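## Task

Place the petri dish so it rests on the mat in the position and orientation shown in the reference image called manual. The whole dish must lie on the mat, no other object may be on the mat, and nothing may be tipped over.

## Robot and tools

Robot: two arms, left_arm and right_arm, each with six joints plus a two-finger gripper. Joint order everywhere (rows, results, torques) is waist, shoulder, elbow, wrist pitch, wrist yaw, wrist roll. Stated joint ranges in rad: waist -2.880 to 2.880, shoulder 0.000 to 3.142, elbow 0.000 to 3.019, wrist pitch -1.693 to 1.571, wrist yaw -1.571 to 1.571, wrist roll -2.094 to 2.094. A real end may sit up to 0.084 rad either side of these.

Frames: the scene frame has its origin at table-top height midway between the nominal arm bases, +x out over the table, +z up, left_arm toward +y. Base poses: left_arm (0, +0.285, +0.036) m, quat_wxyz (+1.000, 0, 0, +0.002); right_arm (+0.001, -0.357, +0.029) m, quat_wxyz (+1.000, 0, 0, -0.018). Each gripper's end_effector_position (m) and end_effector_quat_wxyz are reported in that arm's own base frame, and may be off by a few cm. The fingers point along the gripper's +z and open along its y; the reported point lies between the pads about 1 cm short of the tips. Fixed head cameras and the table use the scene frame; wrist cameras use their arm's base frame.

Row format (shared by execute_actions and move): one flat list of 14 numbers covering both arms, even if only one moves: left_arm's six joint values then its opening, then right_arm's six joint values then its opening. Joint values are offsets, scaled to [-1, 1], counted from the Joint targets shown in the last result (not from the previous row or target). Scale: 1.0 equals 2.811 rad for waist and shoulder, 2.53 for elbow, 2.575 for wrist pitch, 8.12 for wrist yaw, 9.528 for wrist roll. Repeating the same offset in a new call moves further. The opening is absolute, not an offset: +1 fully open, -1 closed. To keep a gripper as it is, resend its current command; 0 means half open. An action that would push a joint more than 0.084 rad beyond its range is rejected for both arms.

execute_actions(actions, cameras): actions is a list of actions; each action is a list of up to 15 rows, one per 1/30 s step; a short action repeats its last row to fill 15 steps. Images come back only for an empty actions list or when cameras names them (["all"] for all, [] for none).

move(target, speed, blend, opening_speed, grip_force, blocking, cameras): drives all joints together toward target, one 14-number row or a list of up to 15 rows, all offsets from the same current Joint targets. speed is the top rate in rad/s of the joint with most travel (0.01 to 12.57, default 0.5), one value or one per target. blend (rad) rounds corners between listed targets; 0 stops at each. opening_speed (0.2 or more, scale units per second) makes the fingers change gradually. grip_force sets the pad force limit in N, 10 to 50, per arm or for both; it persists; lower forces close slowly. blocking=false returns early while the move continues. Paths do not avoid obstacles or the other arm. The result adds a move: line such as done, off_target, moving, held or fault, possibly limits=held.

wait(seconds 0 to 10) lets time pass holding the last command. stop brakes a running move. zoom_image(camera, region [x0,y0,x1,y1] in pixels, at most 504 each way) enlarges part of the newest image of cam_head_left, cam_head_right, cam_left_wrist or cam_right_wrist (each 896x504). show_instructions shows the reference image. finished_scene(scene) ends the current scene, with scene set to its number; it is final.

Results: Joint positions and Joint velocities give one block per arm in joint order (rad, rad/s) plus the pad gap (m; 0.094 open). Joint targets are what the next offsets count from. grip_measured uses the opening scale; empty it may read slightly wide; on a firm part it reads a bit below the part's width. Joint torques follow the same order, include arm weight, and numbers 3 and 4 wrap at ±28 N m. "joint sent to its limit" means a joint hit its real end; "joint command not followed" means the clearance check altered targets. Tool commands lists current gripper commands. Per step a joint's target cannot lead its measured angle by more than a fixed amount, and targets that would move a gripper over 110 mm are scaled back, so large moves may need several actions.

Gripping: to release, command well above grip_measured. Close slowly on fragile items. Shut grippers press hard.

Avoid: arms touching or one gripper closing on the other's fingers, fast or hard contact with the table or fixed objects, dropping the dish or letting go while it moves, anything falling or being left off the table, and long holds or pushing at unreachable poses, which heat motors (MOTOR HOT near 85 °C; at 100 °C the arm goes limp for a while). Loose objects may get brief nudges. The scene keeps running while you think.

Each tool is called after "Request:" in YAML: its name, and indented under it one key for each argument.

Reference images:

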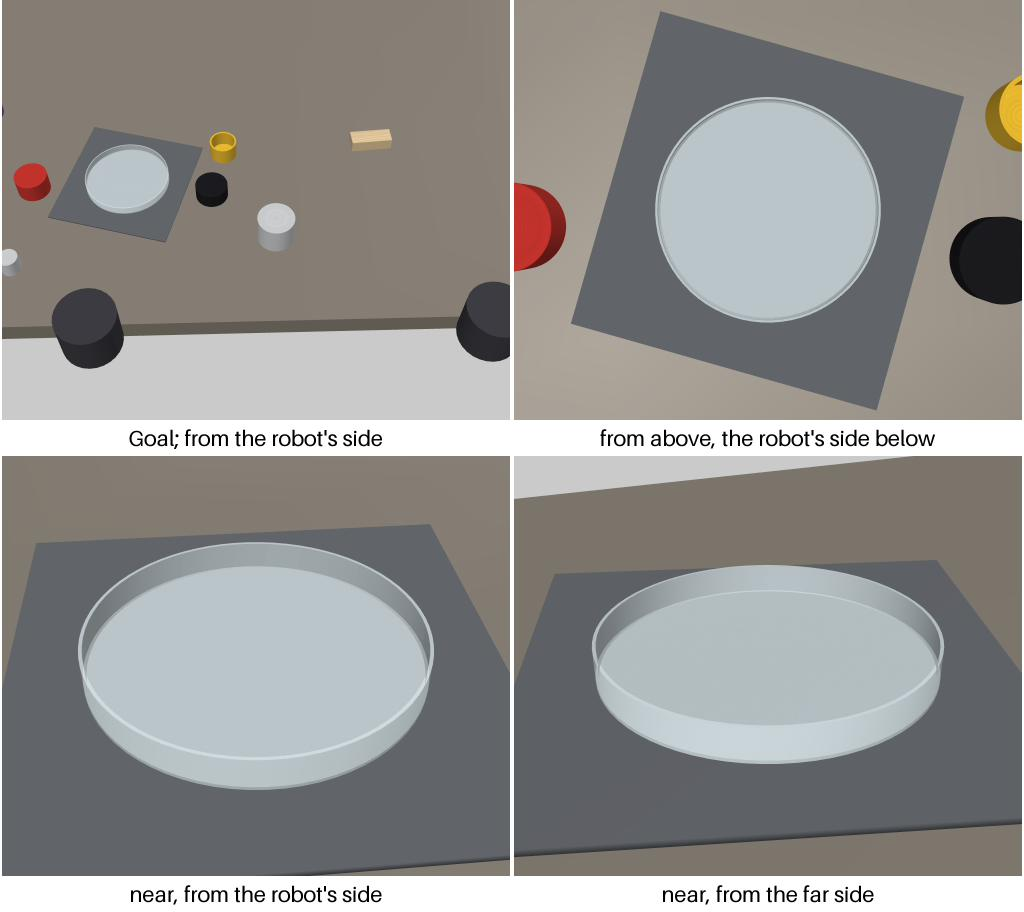

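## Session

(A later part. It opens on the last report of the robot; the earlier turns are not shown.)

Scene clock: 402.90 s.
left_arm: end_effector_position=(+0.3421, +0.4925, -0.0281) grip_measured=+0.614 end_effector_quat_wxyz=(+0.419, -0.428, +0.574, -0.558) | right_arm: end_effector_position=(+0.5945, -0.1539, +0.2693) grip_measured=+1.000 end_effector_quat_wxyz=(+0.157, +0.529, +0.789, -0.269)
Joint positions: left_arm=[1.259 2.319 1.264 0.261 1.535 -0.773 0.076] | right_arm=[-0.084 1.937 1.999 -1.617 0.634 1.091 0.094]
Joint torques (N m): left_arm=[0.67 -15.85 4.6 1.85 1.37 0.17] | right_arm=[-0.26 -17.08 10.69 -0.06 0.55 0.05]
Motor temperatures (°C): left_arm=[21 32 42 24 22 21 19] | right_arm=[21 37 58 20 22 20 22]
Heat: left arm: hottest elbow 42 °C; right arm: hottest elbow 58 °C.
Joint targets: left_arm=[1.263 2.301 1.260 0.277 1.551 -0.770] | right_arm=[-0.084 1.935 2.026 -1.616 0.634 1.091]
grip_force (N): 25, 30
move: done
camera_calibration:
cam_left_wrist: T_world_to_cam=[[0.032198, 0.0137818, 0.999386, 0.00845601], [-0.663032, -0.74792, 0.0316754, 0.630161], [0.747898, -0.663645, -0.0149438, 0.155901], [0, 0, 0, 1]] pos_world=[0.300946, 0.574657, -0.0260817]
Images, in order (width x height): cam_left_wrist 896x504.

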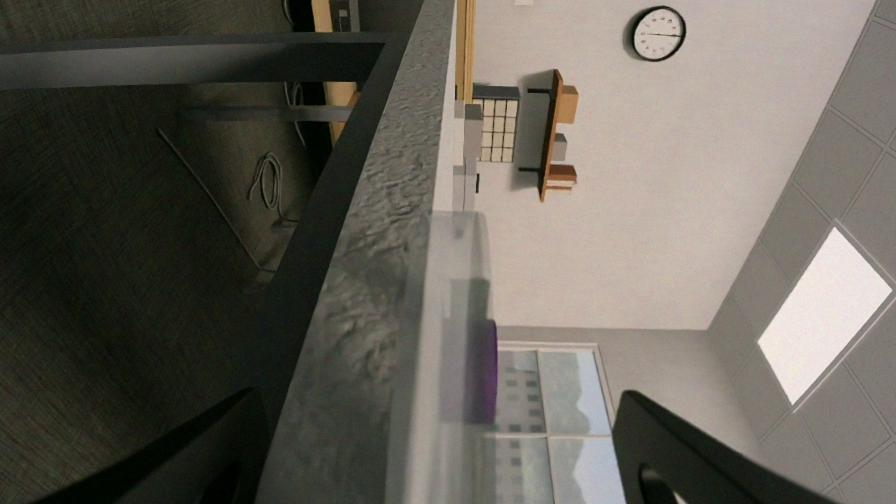

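Request:
move:
  target:
    - [0,0,0,0,0,0,1,0,0,0,0,0,0,1]
    - [0,0.0277,0.0534,-0.0318,0,0,1,0,0,0,0,0,0,1]
  speed: 0.12
  cameras: ["cam_left_wrist","cam_head_left"]

Request:
zoom_image:
  camera: "cam_head_left"
  region: [180, 210, 310, 310]

Scene clock: 420.50 s.
left_arm: end_effector_position=(+0.3504, +0.5180, -0.0225) grip_measured=+0.998 end_effector_quat_wxyz=(+0.421, -0.420, +0.576, -0.561) | right_arm: end_effector_position=(+0.5945, -0.1539, +0.2693) grip_measured=+1.000 end_effector_quat_wxyz=(+0.157, +0.529, +0.789, -0.269)
Joint positions: left_arm=[1.259 2.35 1.358 0.206 1.548 -0.772 0.094] | right_arm=[-0.084 1.937 1.999 -1.617 0.634 1.091 0.094]
Joint torques (N m): left_arm=[0.62 -13.27 8.27 0.75 0.76 0.17] | right_arm=[-0.32 -17.08 10.69 -0.05 0.55 0.05]
Motor temperatures (°C): left_arm=[21 33 41 24 23 21 19] | right_arm=[21 37 58 20 22 20 22]
Heat: left arm: hottest elbow 41 °C; right arm: hottest elbow 58 °C.
Joint targets: left_arm=[1.263 2.379 1.395 0.195 1.551 -0.770] | right_arm=[-0.084 1.935 2.026 -1.616 0.634 1.091]
grip_force (N): 25, 30
move: off_target (left_arm); left_arm: the elbow is farthest, 0.037 rad from its target
camera_calibration:
cam_left_wrist: T_world_to_cam=[[0.0201298, 0.00665554, 0.999775, 0.0100608], [-0.670319, -0.741844, 0.0184349, 0.653618], [0.7418, -0.670539, -0.0104718, 0.172592], [0, 0, 0, 1]] pos_world=[0.309901, 0.600546, -0.0203006]
Images, in order (width x height): cam_head_left 896x504, cam_left_wrist 896x504.

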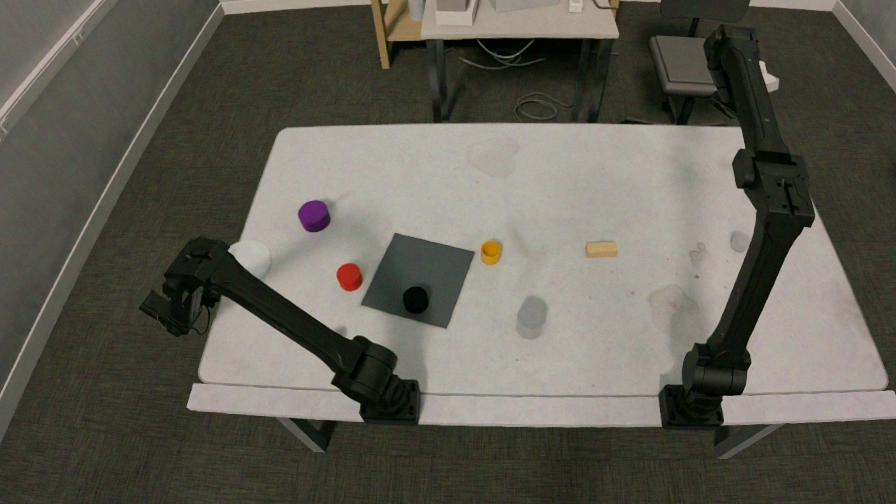

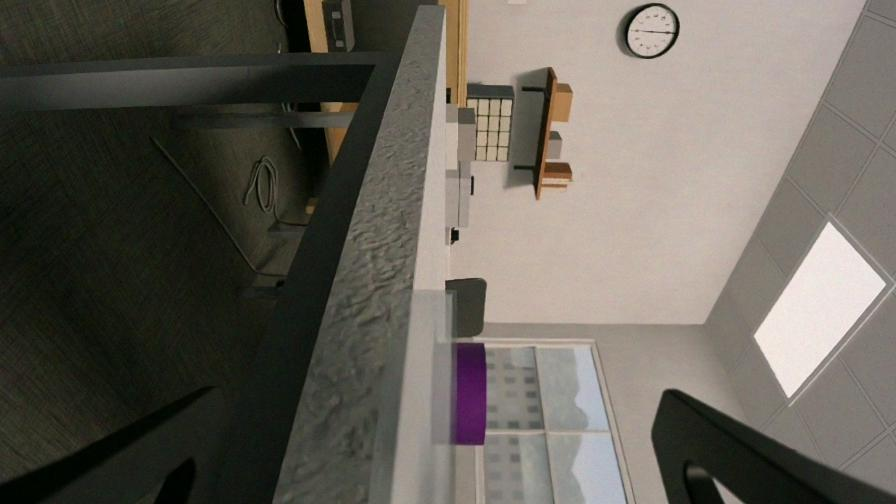

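Scaled by 3.877 from the camera's 896x504 image, which has a finer 1280x720 frame.

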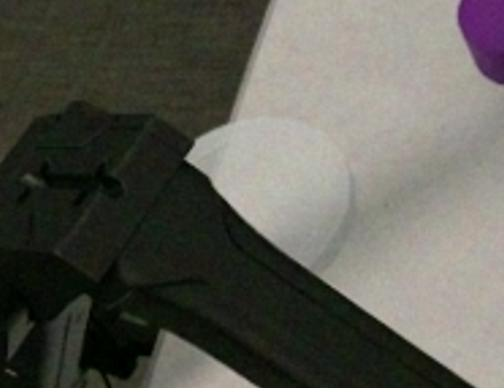

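Request:
move:
  target: [0,-0.0228,-0.0399,0.0237,0,0,1,0,0,0,0,0,0,1]
  speed: 0.12
  cameras: ["cam_left_wrist"]

Scene clock: 465.03 s.
left_arm: end_effector_position=(+0.3447, +0.5005, -0.0284) grip_measured=+0.998 end_effector_quat_wxyz=(+0.418, -0.424, +0.573, -0.563) | right_arm: end_effector_position=(+0.5945, -0.1539, +0.2693) grip_measured=+1.000 end_effector_quat_wxyz=(+0.157, +0.529, +0.789, -0.269)
Joint positions: left_arm=[1.259 2.337 1.3 0.24 1.548 -0.772 0.094] | right_arm=[-0.084 1.937 1.999 -1.617 0.634 1.091 0.094]
Joint torques (N m): left_arm=[0.62 -16.38 4.55 1.83 0.77 0.17] | right_arm=[-0.32 -17.08 10.67 -0.05 0.55 0.05]
Motor temperatures (°C): left_arm=[21 29 44 24 23 21 19] | right_arm=[21 37 58 20 22 20 22]
Heat: left arm: hottest elbow 44 °C; right arm: hottest elbow 58 °C.
Joint targets: left_arm=[1.263 2.315 1.294 0.256 1.551 -0.770] | right_arm=[-0.084 1.935 2.026 -1.616 0.634 1.091]
grip_force (N): 25, 30
move: done
camera_calibration:
cam_left_wrist: T_world_to_cam=[[0.0237775, 0.0178502, 0.999558, 0.0093964], [-0.670281, -0.741533, 0.029187, 0.637181], [0.741726, -0.670679, -0.00566713, 0.165243], [0, 0, 0, 1]] pos_world=[0.304302, 0.583148, -0.0270532]
Images, in order (width x height): cam_left_wrist 896x504.

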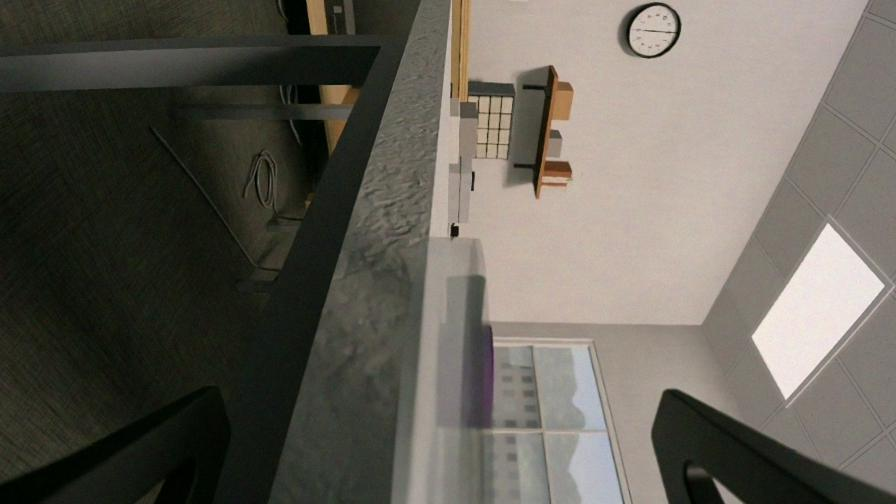

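Request:
move:
  target: [0,0,0,0,0,0,-0.75,0,0,0,0,0,0,1]
  opening_speed: 0.4
  cameras: ["cam_left_wrist"]

Scene clock: 478.40 s.
left_arm: end_effector_position=(+0.3448, +0.5007, -0.0256) grip_measured=-0.658 end_effector_quat_wxyz=(+0.419, -0.421, +0.574, -0.564) | right_arm: end_effector_position=(+0.5945, -0.1539, +0.2693) grip_measured=+1.000 end_effector_quat_wxyz=(+0.157, +0.529, +0.789, -0.269)
Joint positions: left_arm=[1.259 2.333 1.3 0.24 1.552 -0.772 0.016] | right_arm=[-0.084 1.937 1.999 -1.617 0.634 1.091 0.094]
Joint torques (N m): left_arm=[0.62 -16.09 4.59 1.83 0.57 0.17] | right_arm=[-0.26 -17.08 10.69 -0.05 0.54 0.05]
Motor temperatures (°C): left_arm=[21 30 42 24 23 21 19] | right_arm=[21 37 58 20 22 20 22]
Heat: left arm: hottest elbow 42 °C; right arm: hottest elbow 58 °C.
Joint targets: left_arm=[1.263 2.315 1.294 0.256 1.551 -0.770] | right_arm=[-0.084 1.935 2.026 -1.616 0.634 1.091]
grip_force (N): 25, 30
move: done
camera_calibration:
cam_left_wrist: T_world_to_cam=[[0.0196154, 0.0147077, 0.999699, 0.00950157], [-0.672561, -0.73965, 0.0240783, 0.636904], [0.739781, -0.672831, -0.00461668, 0.167053], [0, 0, 0, 1]] pos_world=[0.304587, 0.583345, -0.024063]
Images, in order (width x height): cam_left_wrist 896x504.

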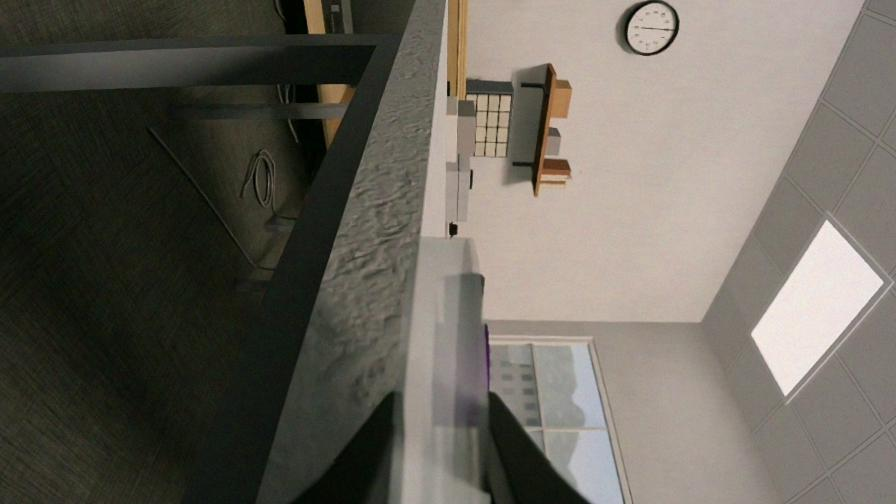

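Request:
move:
  target:
    - [0,0,0,0,0,0,-1,0,0,0,0,0,0,1]
    - [0,-0.05,0.007,-0.062,0,0,-1,0,0,0,0,0,0,1]
    - [0,-0.1496,0.022,-0.1868,0,0,-1,0,0,0,0,0,0,1]
    - [-0.2359,-0.2304,-0.0712,-0.1369,0,0.1438,-1,0,0,0,0,0,0,1]
    - [-0.5489,-0.3198,-0.2071,-0.0428,0,0.2981,-1,0,0,0,0,0,0,1]
  speed: [0.2,0.2,0.5,0.7,0.7]
  blend: [0,0.03,0.05,0.1,0]
  grip_force: [30,25]
  cameras: ["cam_left_wrist","cam_head_left","cam_head_right"]

Scene clock: 512.97 s.
left_arm: end_effector_position=(+0.3442, -0.2776, +0.2415) grip_measured=-0.669 end_effector_quat_wxyz=(+0.696, +0.707, -0.076, -0.105) | right_arm: end_effector_position=(+0.5945, -0.1539, +0.2693) grip_measured=+1.000 end_effector_quat_wxyz=(+0.157, +0.529, +0.789, -0.269)
Joint positions: left_arm=[-0.273 1.435 0.775 0.129 1.551 2.059 0.016] | right_arm=[-0.084 1.937 1.999 -1.617 0.634 1.091 0.094]
Joint torques (N m): left_arm=[-0.15 -8.41 7.05 1.92 0.45 0.09] | right_arm=[-0.26 -17.14 10.67 -0.06 0.54 0.05]
Motor temperatures (°C): left_arm=[21 32 40 24 22 21 20] | right_arm=[21 38 58 20 22 20 22]
Heat: left arm: hottest elbow 40 °C; right arm: hottest elbow 58 °C.
Joint targets: left_arm=[-0.280 1.416 0.770 0.146 1.551 2.070] | right_arm=[-0.084 1.935 2.026 -1.616 0.634 1.091]
grip_force (N): 30, 25
move: done
camera_calibration:
cam_left_wrist: T_world_to_cam=[[-0.0643843, 0.0256467, -0.997596, 0.26826], [0.981442, 0.182573, -0.0586481, -0.238901], [0.18063, -0.982858, -0.0369255, -0.240794], [0, 0, 0, 1]] pos_world=[0.295234, -0.199929, 0.244712]
Images, in order (width x height): cam_head_left 896x504, cam_head_right 896x504, cam_left_wrist 896x504.

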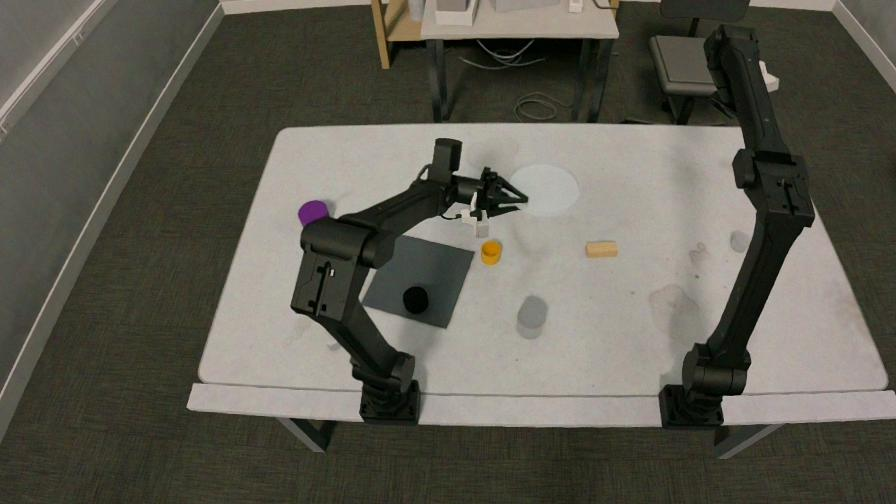

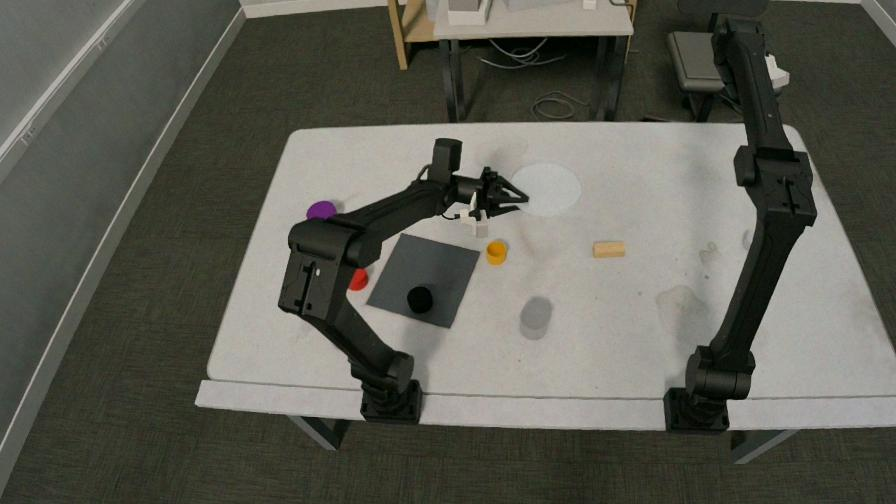

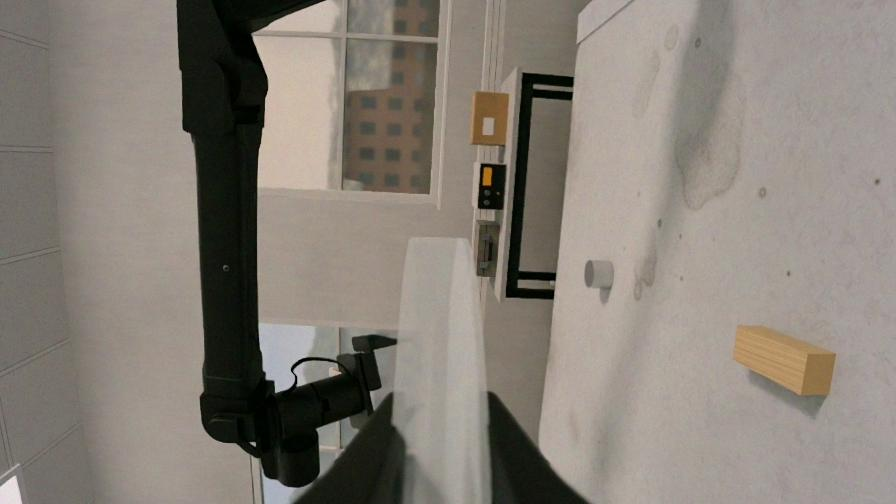

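Request:
move:
  target:
    - [0,0,0,0,0,0,-1,0,-0.15,0,-0.022,-0.0781,-0.0679,0.4]
    - [0,0,0,0,0,0,-1,0.2501,-0.15,-0.1417,-0.022,-0.0781,-0.0679,0.4]
    - [0,0,0,0,0,0,-1,0.2501,-0.1314,-0.1417,-0.022,-0.0781,-0.0679,0.4]
  speed: [0.8,0.8,0.3]
  blend: [0.1,0.02,0]
  cameras: ["cam_left_wrist","cam_right_wrist","cam_head_left"]

Scene clock: 538.97 s.
left_arm: end_effector_position=(+0.3442, -0.2776, +0.2415) grip_measured=-0.669 end_effector_quat_wxyz=(+0.696, +0.707, -0.076, -0.105) | right_arm: end_effector_position=(+0.3799, +0.2738, +0.3040) grip_measured=+0.402 end_effector_quat_wxyz=(+0.007, -0.084, +0.996, +0.005)
Joint positions: left_arm=[-0.273 1.435 0.775 0.129 1.551 2.06 0.016] | right_arm=[0.625 1.557 1.667 -1.664 -0.001 0.456 0.066]
Joint torques (N m): left_arm=[-0.15 -8.41 7.05 1.91 0.45 0.09] | right_arm=[-0.85 -10.81 8.73 -0.36 0.12 -0.08]
Motor temperatures (°C): left_arm=[21 29 42 24 22 21 20] | right_arm=[21 37 58 20 22 20 22]
Heat: left arm: hottest elbow 42 °C; right arm: hottest elbow 58 °C.
Joint targets: left_arm=[-0.280 1.416 0.770 0.146 1.551 2.070] | right_arm=[0.619 1.566 1.667 -1.673 0.000 0.444]
grip_force (N): 30, 25
move: done
camera_calibration:
cam_left_wrist: T_world_to_cam=[[-0.0639571, 0.0255167, -0.997626, 0.268117], [0.981472, 0.182534, -0.0582528, -0.239015], [0.180614, -0.982868, -0.0367182, -0.240842], [0, 0, 0, 1]] pos_world=[0.295234, -0.19993, 0.244714]
cam_right_wrist: T_world_to_cam=[[0.166551, -0.985599, -0.0292476, 0.217924], [-0.897711, -0.163836, 0.40899, 0.299956], [-0.407892, -0.0418619, -0.91207, 0.533748], [0, 0, 0, 1]] pos_world=[0.45069, 0.286273, 0.37051]
Images, in order (width x height): cam_head_left 896x504, cam_left_wrist 896x504, cam_right_wrist 896x504.

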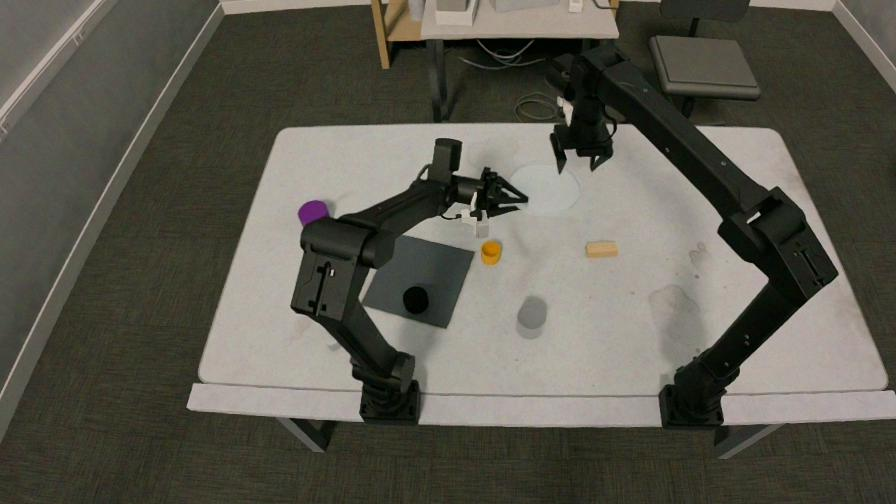

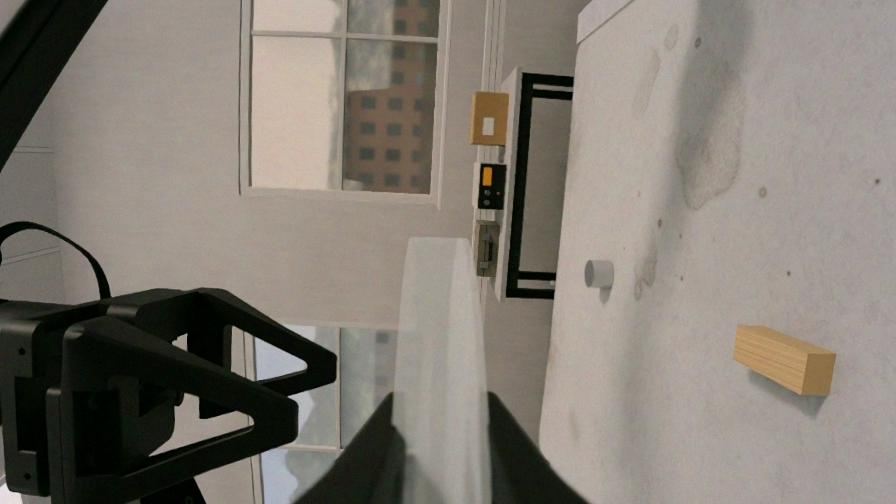

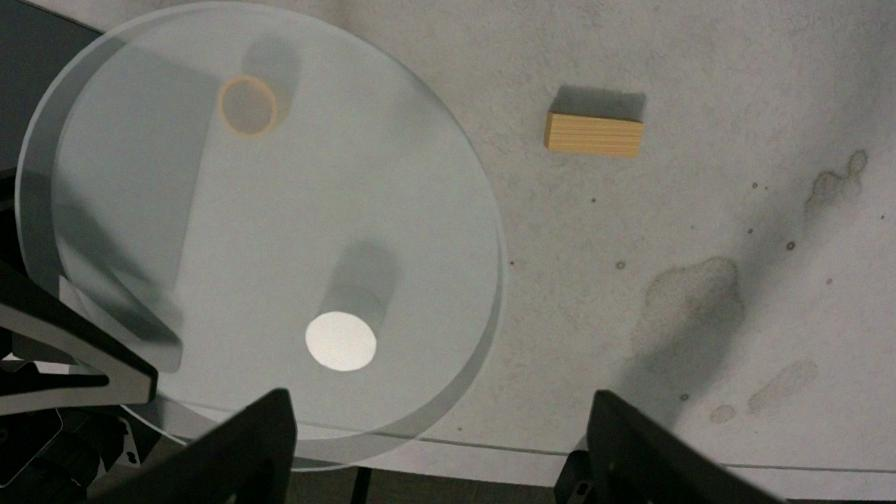

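Request:
move:
  target:
    - [0,0,0,0,0,0,-1,-0.0157,0.0157,0.029,-0.0032,0,-0.0042,0.3]
    - [0,0,0,0,0,0,-1,-0.0157,0.0165,-0.0416,0.0555,0,-0.0042,0.3]
  speed: 0.25
  cameras: ["cam_left_wrist","cam_right_wrist"]

Scene clock: 570.77 s.
left_arm: end_effector_position=(+0.3439, -0.2775, +0.2405) grip_measured=-0.669 end_effector_quat_wxyz=(+0.695, +0.707, -0.075, -0.105) | right_arm: end_effector_position=(+0.4031, +0.2625, +0.2467) grip_measured=+0.302 end_effector_quat_wxyz=(-0.003, -0.080, +0.997, -0.001)
Joint positions: left_arm=[-0.273 1.435 0.773 0.129 1.55 2.06 0.016] | right_arm=[0.578 1.599 1.567 -1.543 -0.001 0.417 0.061]
Joint torques (N m): left_arm=[-0.15 -8.41 7.25 1.91 0.52 0.09] | right_arm=[-0.56 -11.34 8.31 0.38 0.12 -0.08]
Heat: left arm: hottest elbow 42 °C; right arm: hottest elbow 54 °C.
Joint targets: left_arm=[-0.280 1.416 0.770 0.146 1.551 2.070] | right_arm=[0.575 1.612 1.562 -1.530 0.000 0.404]
grip_force (N): 30, 25
move: done
camera_calibration:
cam_left_wrist: T_world_to_cam=[[-0.0660572, 0.0267953, -0.997456, 0.268106], [0.981111, 0.183894, -0.0600347, -0.237781], [0.181817, -0.982581, -0.0384367, -0.240557], [0, 0, 0, 1]] pos_world=[0.294737, -0.199825, 0.243903]
cam_right_wrist: T_world_to_cam=[[0.158148, -0.987216, -0.0198578, 0.202712], [-0.891593, -0.151414, 0.426773, 0.332216], [-0.424324, -0.0497882, -0.904141, 0.497197], [0, 0, 0, 1]] pos_world=[0.475115, 0.275177, 0.311781]
Images, in order (width x height): cam_left_wrist 896x504, cam_right_wrist 896x504.

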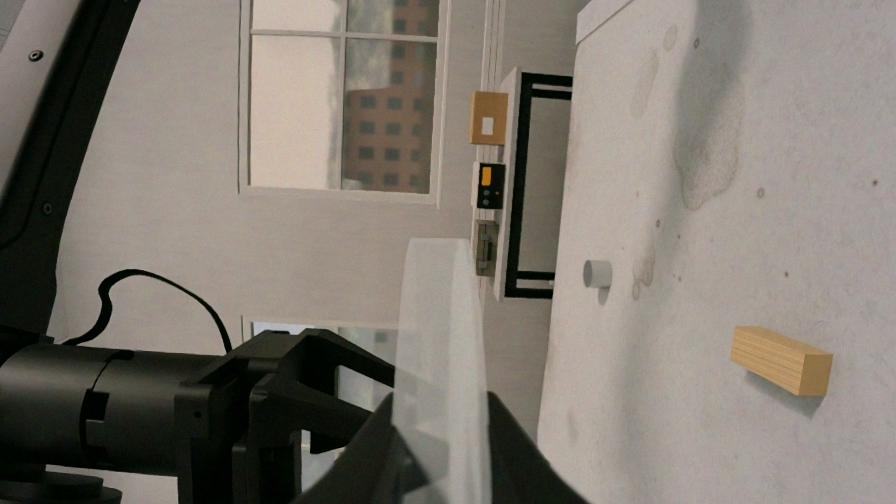

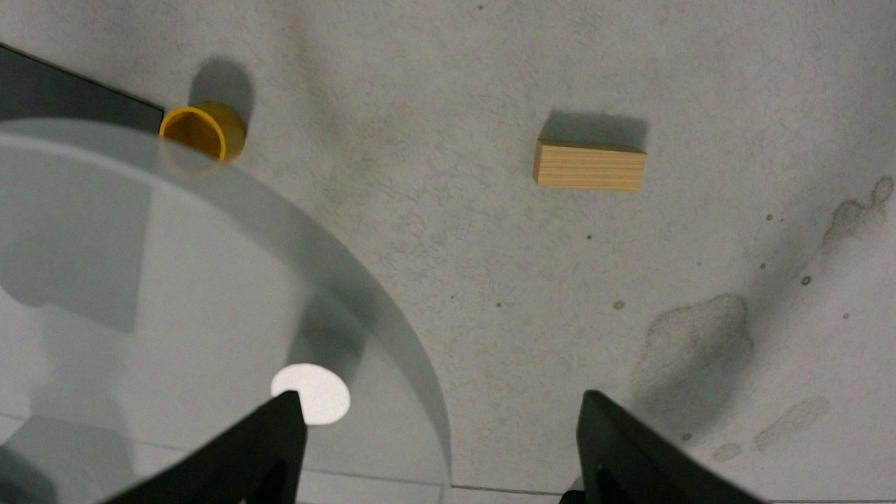

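Request:
move:
  target:
    - [0,0,0,0,0,0,-1,0,-0.007,0,-0.007,0,0,0.3]
    - [0,0,0,0,0,0,-1,0,-0.007,0,-0.007,0,0,-1]
  speed: 0.1
  opening_speed: 0.35
  cameras: ["cam_left_wrist","cam_right_wrist"]

Scene clock: 587.77 s.
left_arm: end_effector_position=(+0.3440, -0.2774, +0.2405) grip_measured=-0.669 end_effector_quat_wxyz=(+0.695, +0.707, -0.074, -0.105) | right_arm: end_effector_position=(+0.4020, +0.2613, +0.2454) grip_measured=-0.934 end_effector_quat_wxyz=(-0.005, -0.100, +0.995, -0.003)
Joint positions: left_arm=[-0.273 1.435 0.773 0.129 1.549 2.06 0.016] | right_arm=[0.578 1.599 1.563 -1.546 0.001 0.377 0.003]
Joint torques (N m): left_arm=[-0.09 -8.41 7.25 1.91 0.53 0.09] | right_arm=[-0.56 -12.69 8.58 -0.17 0.02 0.28]
Motor temperatures (°C): left_arm=[21 27 41 24 22 21 20] | right_arm=[21 32 53 20 21 20 22]
Heat: left arm: hottest elbow 41 °C; right arm: hottest elbow 53 °C.
Joint targets: left_arm=[-0.280 1.416 0.770 0.146 1.551 2.070] | right_arm=[0.575 1.593 1.562 -1.548 0.000 0.404]
grip_force (N): 30, 25
move: done
camera_calibration:
cam_left_wrist: T_world_to_cam=[[-0.0660118, 0.0269645, -0.997454, 0.268132], [0.980982, 0.184614, -0.059931, -0.237725], [0.182528, -0.982441, -0.0386384, -0.240706], [0, 0, 0, 1]] pos_world=[0.29484, -0.199822, 0.243902]
cam_right_wrist: T_world_to_cam=[[0.197194, -0.980244, -0.0153385, 0.183049], [-0.883272, -0.184432, 0.431063, 0.335899], [-0.425376, -0.0714552, -0.902191, 0.501063], [0, 0, 0, 1]] pos_world=[0.473734, 0.277187, 0.310069]
Images, in order (width x height): cam_left_wrist 896x504, cam_right_wrist 896x504.

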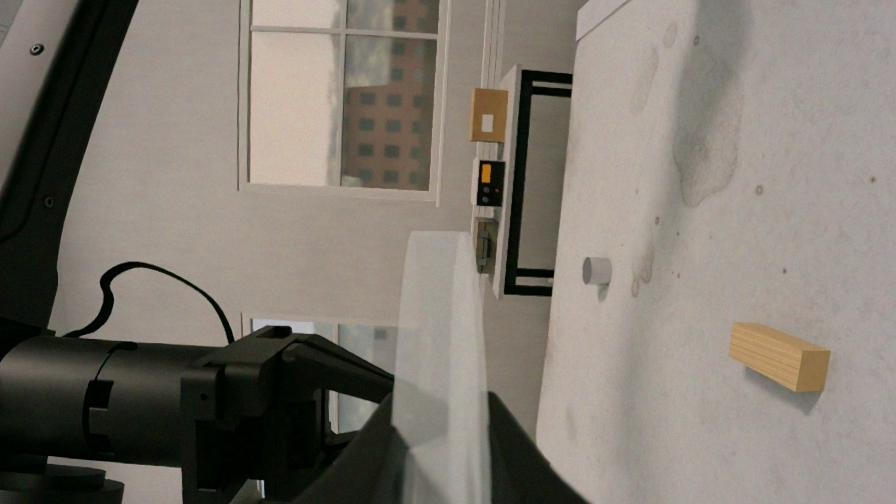

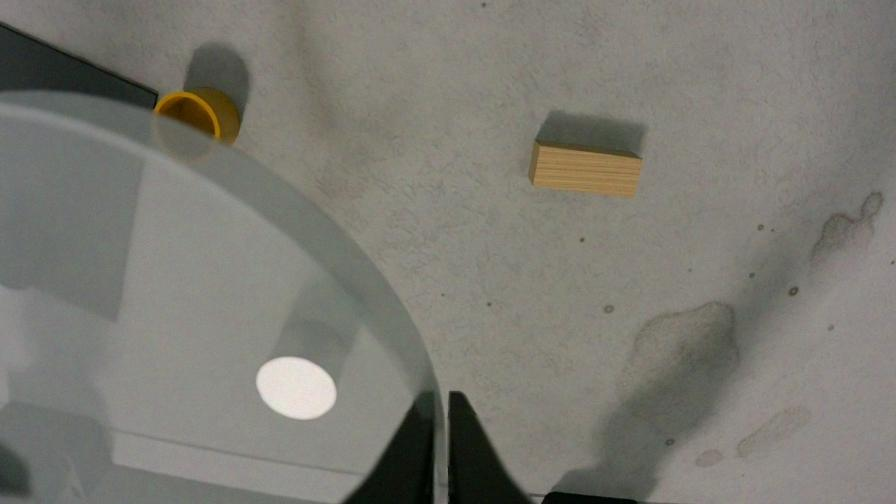

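Request:
move:
  target:
    - [0,0,0,0,0,0,0.1,0,-0.007,0,0,0,0,-1]
    - [0.2,0,0,0,0,0,0.1,0,-0.007,0,0,0,0,-1]
    - [0.2,0,0,0,0,0,0.1,-0.28,-0.007,0,0,0,0,-1]
  speed: [0.05,0.35,0.5]
  opening_speed: 0.5

Scene clock: 604.40 s.
left_arm: end_effector_position=(+0.4380, -0.0579, +0.2411) grip_measured=+0.098 end_effector_quat_wxyz=(+0.698, +0.701, +0.118, +0.089) | right_arm: end_effector_position=(+0.4645, -0.1041, +0.2484) grip_measured=-0.962 end_effector_quat_wxyz=(-0.004, +0.301, +0.954, -0.001)
Joint positions: left_arm=[0.275 1.433 0.773 0.13 1.549 2.062 0.052] | right_arm=[-0.219 1.589 1.558 -1.549 0.001 0.392 0.002]
Joint torques (N m): left_arm=[0.85 -8.29 7.25 1.85 0.54 0.06] | right_arm=[0.62 -13.22 8.94 -0.05 0.03 0.14]
Heat: left arm: hottest elbow 41 °C; right arm: hottest elbow 51 °C.
Joint targets: left_arm=[0.282 1.416 0.770 0.146 1.551 2.070] | right_arm=[-0.212 1.573 1.562 -1.548 0.000 0.404]
grip_force (N): 30, 25
move: done

Request:
move:
  target:
    - [-0.05,-0.1128,0.1964,-0.3,-0.1,-0.1,1,0,0,0,0,0,0,-1]
    - [-0.1067,-0.1128,0.1964,-0.5375,-0.191,-0.2173,1,0,0,0,0,0,0,-1]
  speed: 1.0
  blend: [0.1,0]
  cameras: ["cam_left_wrist","cam_head_left","cam_right_wrist"]

Scene clock: 621.73 s.
left_arm: end_effector_position=(+0.4002, -0.0025, +0.3259) grip_measured=+0.998 end_effector_quat_wxyz=(+0.234, +0.006, +0.972, -0.001) | right_arm: end_effector_position=(+0.4645, -0.1041, +0.2484) grip_measured=-0.962 end_effector_quat_wxyz=(-0.004, +0.301, +0.954, -0.001)
Joint positions: left_arm=[-0.004 1.095 1.223 -1.227 0.002 0.008 0.094] | right_arm=[-0.219 1.589 1.558 -1.549 0.001 0.392 0.002]
Joint torques (N m): left_arm=[-0.62 -4.13 12.72 0.75 -0.11 -0.01] | right_arm=[0.26 -13.27 8.94 -0.03 0.03 0.14]
Heat: left arm: hottest elbow 41 °C; right arm: hottest elbow 49 °C.
Joint targets: left_arm=[-0.018 1.099 1.267 -1.238 0.000 0.000] | right_arm=[-0.212 1.573 1.562 -1.548 0.000 0.404]
grip_force (N): 30, 25
move: off_target (left_arm); left_arm: the elbow is farthest, 0.044 rad from its target
camera_calibration:
cam_left_wrist: T_world_to_cam=[[0.0113611, -0.999895, 0.00903817, -0.0118834], [-0.999401, -0.01165, -0.0325822, 0.444658], [0.032684, -0.00866259, -0.999428, 0.398053], [0, 0, 0, 1]] pos_world=[0.431517, -0.00325368, 0.412421]
cam_right_wrist: T_world_to_cam=[[-0.574824, -0.818113, -0.0163909, 0.188335], [-0.743047, 0.513481, 0.429207, 0.330404], [-0.342724, 0.258898, -0.903057, 0.500519], [0, 0, 0, 1]] pos_world=[0.525304, -0.14516, 0.313272]
Images, in order (width x height): cam_head_left 896x504, cam_left_wrist 896x504, cam_right_wrist 896x504.

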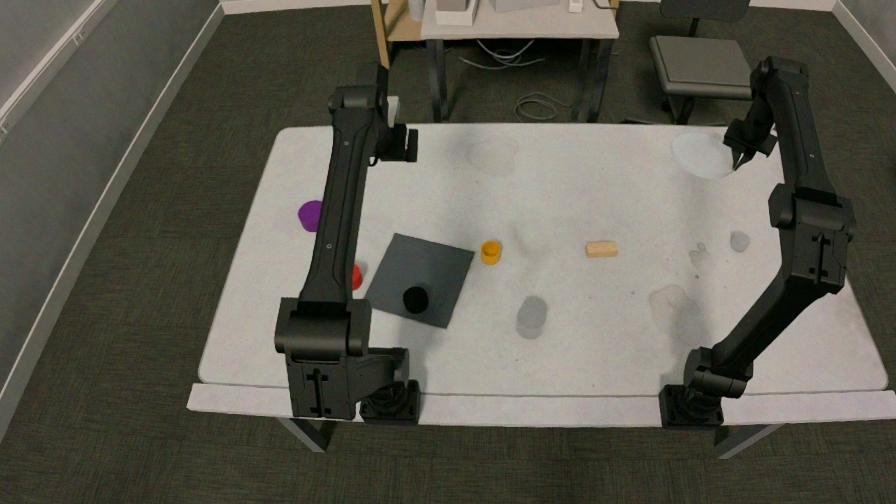

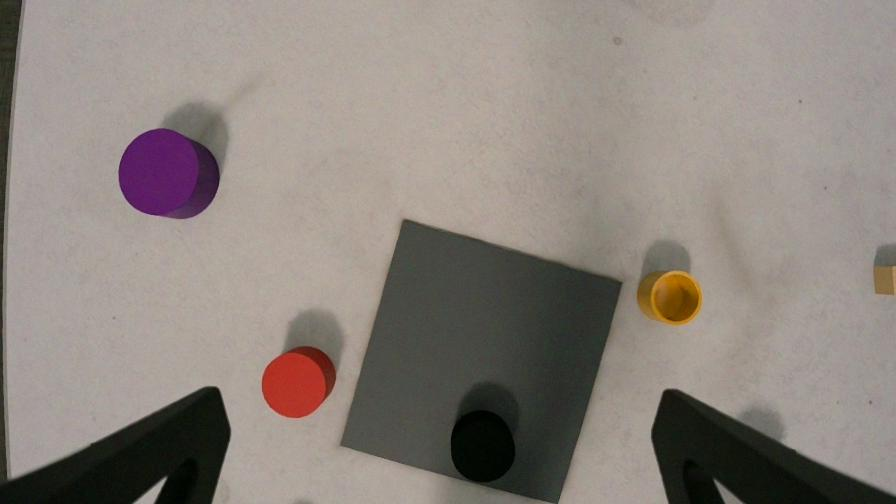

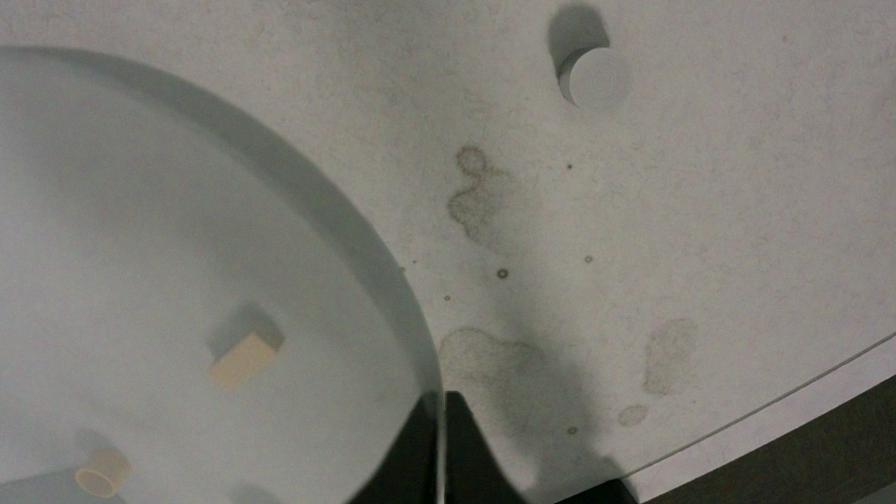

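Request:
move:
  target:
    - [-0.0494,0.0332,-0.2467,0.0841,0,0,1,0,0,0,0,0,0,-1]
    - [-0.0494,0.101,-0.2881,0.1957,0,0,1,0,0,0,0,0,0,-1]
  speed: [0.8,0.35]
  cameras: ["cam_left_wrist"]

Scene clock: 653.83 s.
left_arm: end_effector_position=(+0.2684, -0.0395, -0.0132) grip_measured=+0.998 end_effector_quat_wxyz=(+0.000, +0.075, +0.997, -0.001) | right_arm: end_effector_position=(+0.4645, -0.1041, +0.2484) grip_measured=-0.962 end_effector_quat_wxyz=(-0.004, +0.301, +0.954, -0.001)
Joint positions: left_arm=[-0.143 1.367 0.543 -0.746 0.002 0.008 0.094] | right_arm=[-0.219 1.589 1.558 -1.549 0.001 0.392 0.002]
Joint torques (N m): left_arm=[-0.62 -3.43 5.38 0.95 -0.09 -0.01] | right_arm=[0.26 -13.27 8.94 -0.05 0.03 0.14]
Motor temperatures (°C): left_arm=[21 26 45 24 22 21 20] | right_arm=[21 31 48 20 21 20 23]
Heat: left arm: hottest elbow 45 °C; right arm: hottest elbow 48 °C.
Joint targets: left_arm=[-0.157 1.383 0.538 -0.734 0.000 0.000] | right_arm=[-0.212 1.573 1.562 -1.548 0.000 0.404]
grip_force (N): 30, 25
move: done
camera_calibration:
cam_left_wrist: T_world_to_cam=[[-0.124352, -0.992238, 0.000734025, -0.00769641], [-0.898328, 0.112897, 0.424571, 0.285342], [-0.421358, 0.0521368, -0.905394, 0.188601], [0, 0, 0, 1]] pos_world=[0.334842, -0.0496839, 0.0496158]
Images, in order (width x height): cam_left_wrist 896x504.

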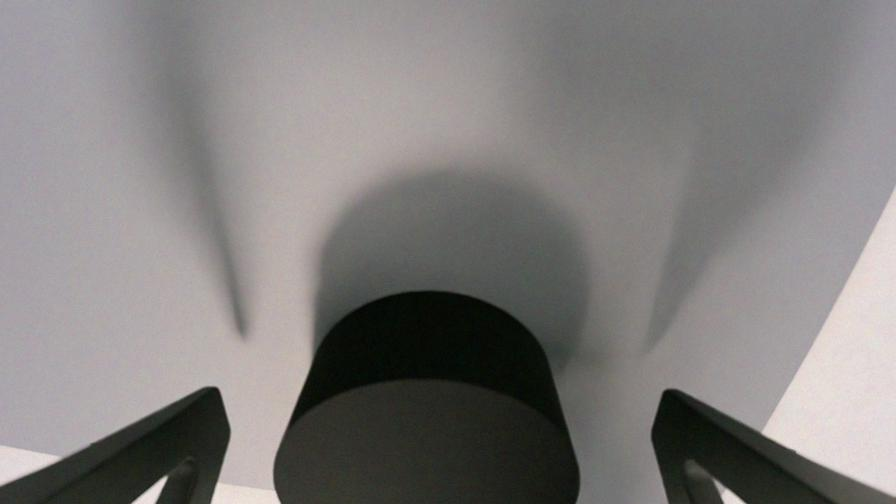

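Request:
move:
  target:
    - [0,-0.0165,-0.0156,-0.001,0,0,1,0,0,0,0,0,0,-1]
    - [0,-0.0165,-0.0156,-0.001,0,0,-1,0,0,0,0,0,0,-1]
    - [0,-0.1077,0.068,-0.1697,0,0,-1,0,0,0,0,0,0,-1]
    - [0.3351,-0.0068,0.16,-0.1494,0,0,-1,0,0,0,0,0,0,-1]
    - [0.3351,0.0745,0.0874,-0.0055,0,0,-1,0,0,0,0,0,0,-1]
  speed: [0.15,0.3,0.5,0.9,0.4]
  cameras: ["cam_left_wrist"]

Scene clock: 681.70 s.
left_arm: end_effector_position=(+0.2503, +0.2473, -0.0182) grip_measured=+0.222 end_effector_quat_wxyz=(-0.004, -0.378, +0.926, -0.001) | right_arm: end_effector_position=(+0.4645, -0.1041, +0.2484) grip_measured=-0.962 end_effector_quat_wxyz=(-0.004, +0.301, +0.954, -0.001)
Joint positions: left_arm=[0.78 1.579 0.761 -0.76 -0.001 0.006 0.057] | right_arm=[-0.219 1.589 1.558 -1.549 0.001 0.392 0.002]
Joint torques (N m): left_arm=[0.67 -6.42 5.71 0.77 0.03 0] | right_arm=[0.32 -13.27 8.92 -0.05 0.03 0.14]
Heat: left arm: hottest elbow 44 °C; right arm: hottest elbow 48 °C.
Joint targets: left_arm=[0.786 1.592 0.759 -0.748 0.000 0.000] | right_arm=[-0.212 1.573 1.562 -1.548 0.000 0.404]
grip_force (N): 30, 25
move: done
camera_calibration:
cam_left_wrist: T_world_to_cam=[[0.717607, -0.696445, -0.00208258, -0.00933076], [-0.627434, -0.647791, 0.43208, 0.359236], [-0.302269, -0.308757, -0.901833, 0.22098], [0, 0, 0, 1]] pos_world=[0.298888, 0.29444, 0.0440492]
Images, in order (width x height): cam_left_wrist 896x504.

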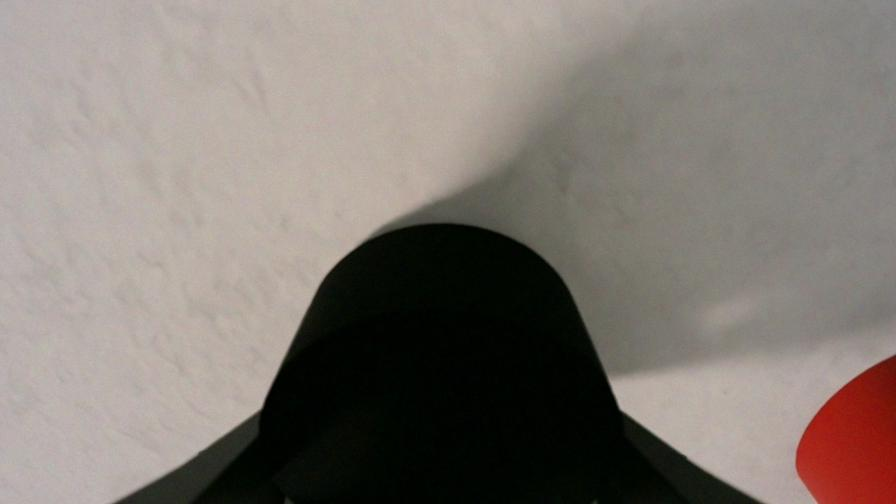

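Request:
move:
  target:
    - [0,0.002,0,0.002,0,0,-1,0,0,0,0,0,0,-1]
    - [0,0.002,0,0.002,0,0,0.7,0,0,0,0,0,0,-1]
    - [0,-0.12,0,-0.08,0,0,0.7,0.1,0,0,0,0,0,-1]
    - [0.25,-0.2,0,-0.08,0,0,0.7,0.2,0,0,0,0,0,-1]
    - [0.25,-0.2,0,-0.08,0,0,0.7,0.4287,0,0,0,0,0,-1]
    - [0.25,-0.2,0,-0.08,0,0,0.7,0.4287,0.2022,0.2,0.0216,0,0,-1]
  speed: [0.1,0.3,0.6,0.8,0.8,0.5]
  cameras: ["cam_right_wrist","cam_head_left","cam_left_wrist"]

Scene clock: 709.90 s.
left_arm: end_effector_position=(+0.0319, +0.3389, +0.1529) grip_measured=+0.698 end_effector_quat_wxyz=(+0.127, -0.661, +0.730, +0.117) | right_arm: end_effector_position=(+0.3507, +0.5438, +0.1162) grip_measured=-0.963 end_effector_quat_wxyz=(-0.023, -0.298, +0.954, -0.019)
Joint positions: left_arm=[1.478 1.04 0.761 -0.943 -0.001 0.006 0.08] | right_arm=[0.999 2.14 2.012 -1.502 0 0.393 0.002]
Joint torques (N m): left_arm=[1.03 -4.07 8.64 0.57 0.04 0] | right_arm=[-0.79 -18.9 12.72 0.18 0.09 0.13]
Heat: left arm: hottest elbow 43 °C; right arm: hottest elbow 49 °C.
Joint targets: left_arm=[1.488 1.030 0.759 -0.954 0.000 0.000] | right_arm=[0.993 2.142 2.068 -1.492 0.000 0.404]
grip_force (N): 30, 25
move: off_target (right_arm); right_arm: the elbow is farthest, 0.056 rad from its target
camera_calibration:
cam_left_wrist: T_world_to_cam=[[0.997331, -0.0728383, 0.00512376, -0.00977957], [-0.0730018, -0.993151, 0.0912189, 0.359082], [-0.00155556, -0.0913495, -0.995818, 0.268598], [0, 0, 0, 1]] pos_world=[0.0363849, 0.380447, 0.23477]
cam_right_wrist: T_world_to_cam=[[0.567651, -0.823267, 0.00185827, 0.250793], [-0.7263, -0.499726, 0.471976, 0.50997], [-0.387634, -0.269268, -0.881609, 0.474892], [0, 0, 0, 1]] pos_world=[0.412113, 0.589188, 0.177509]
Images, in order (width x height): cam_head_left 896x504, cam_left_wrist 896x504, cam_right_wrist 896x504.

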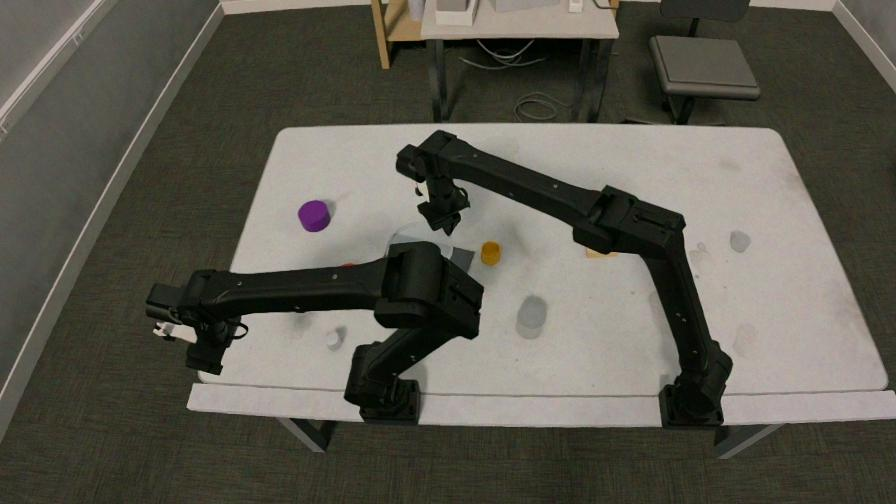

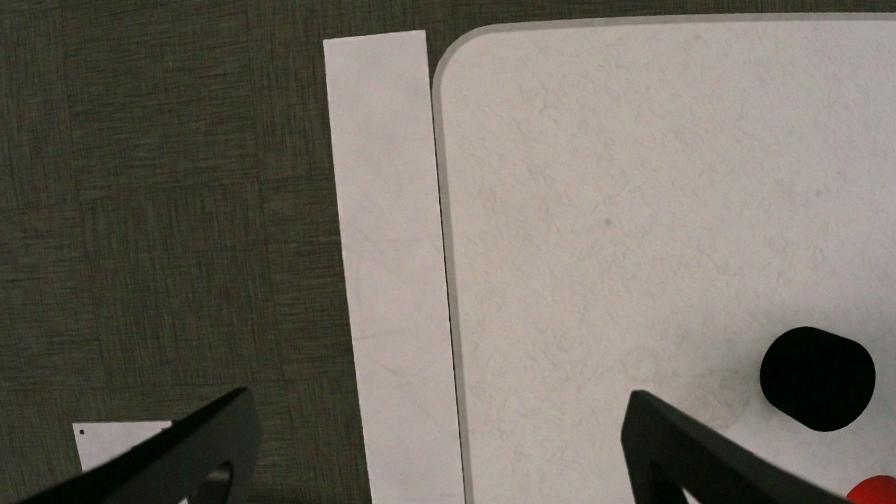

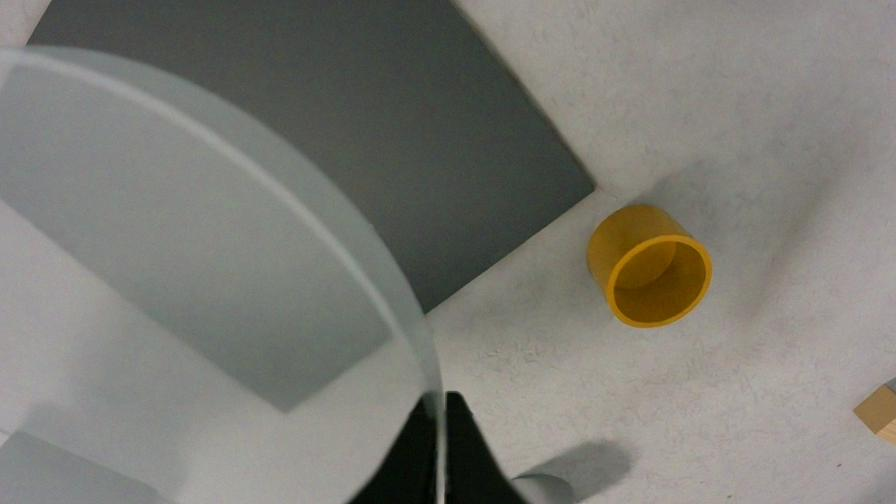

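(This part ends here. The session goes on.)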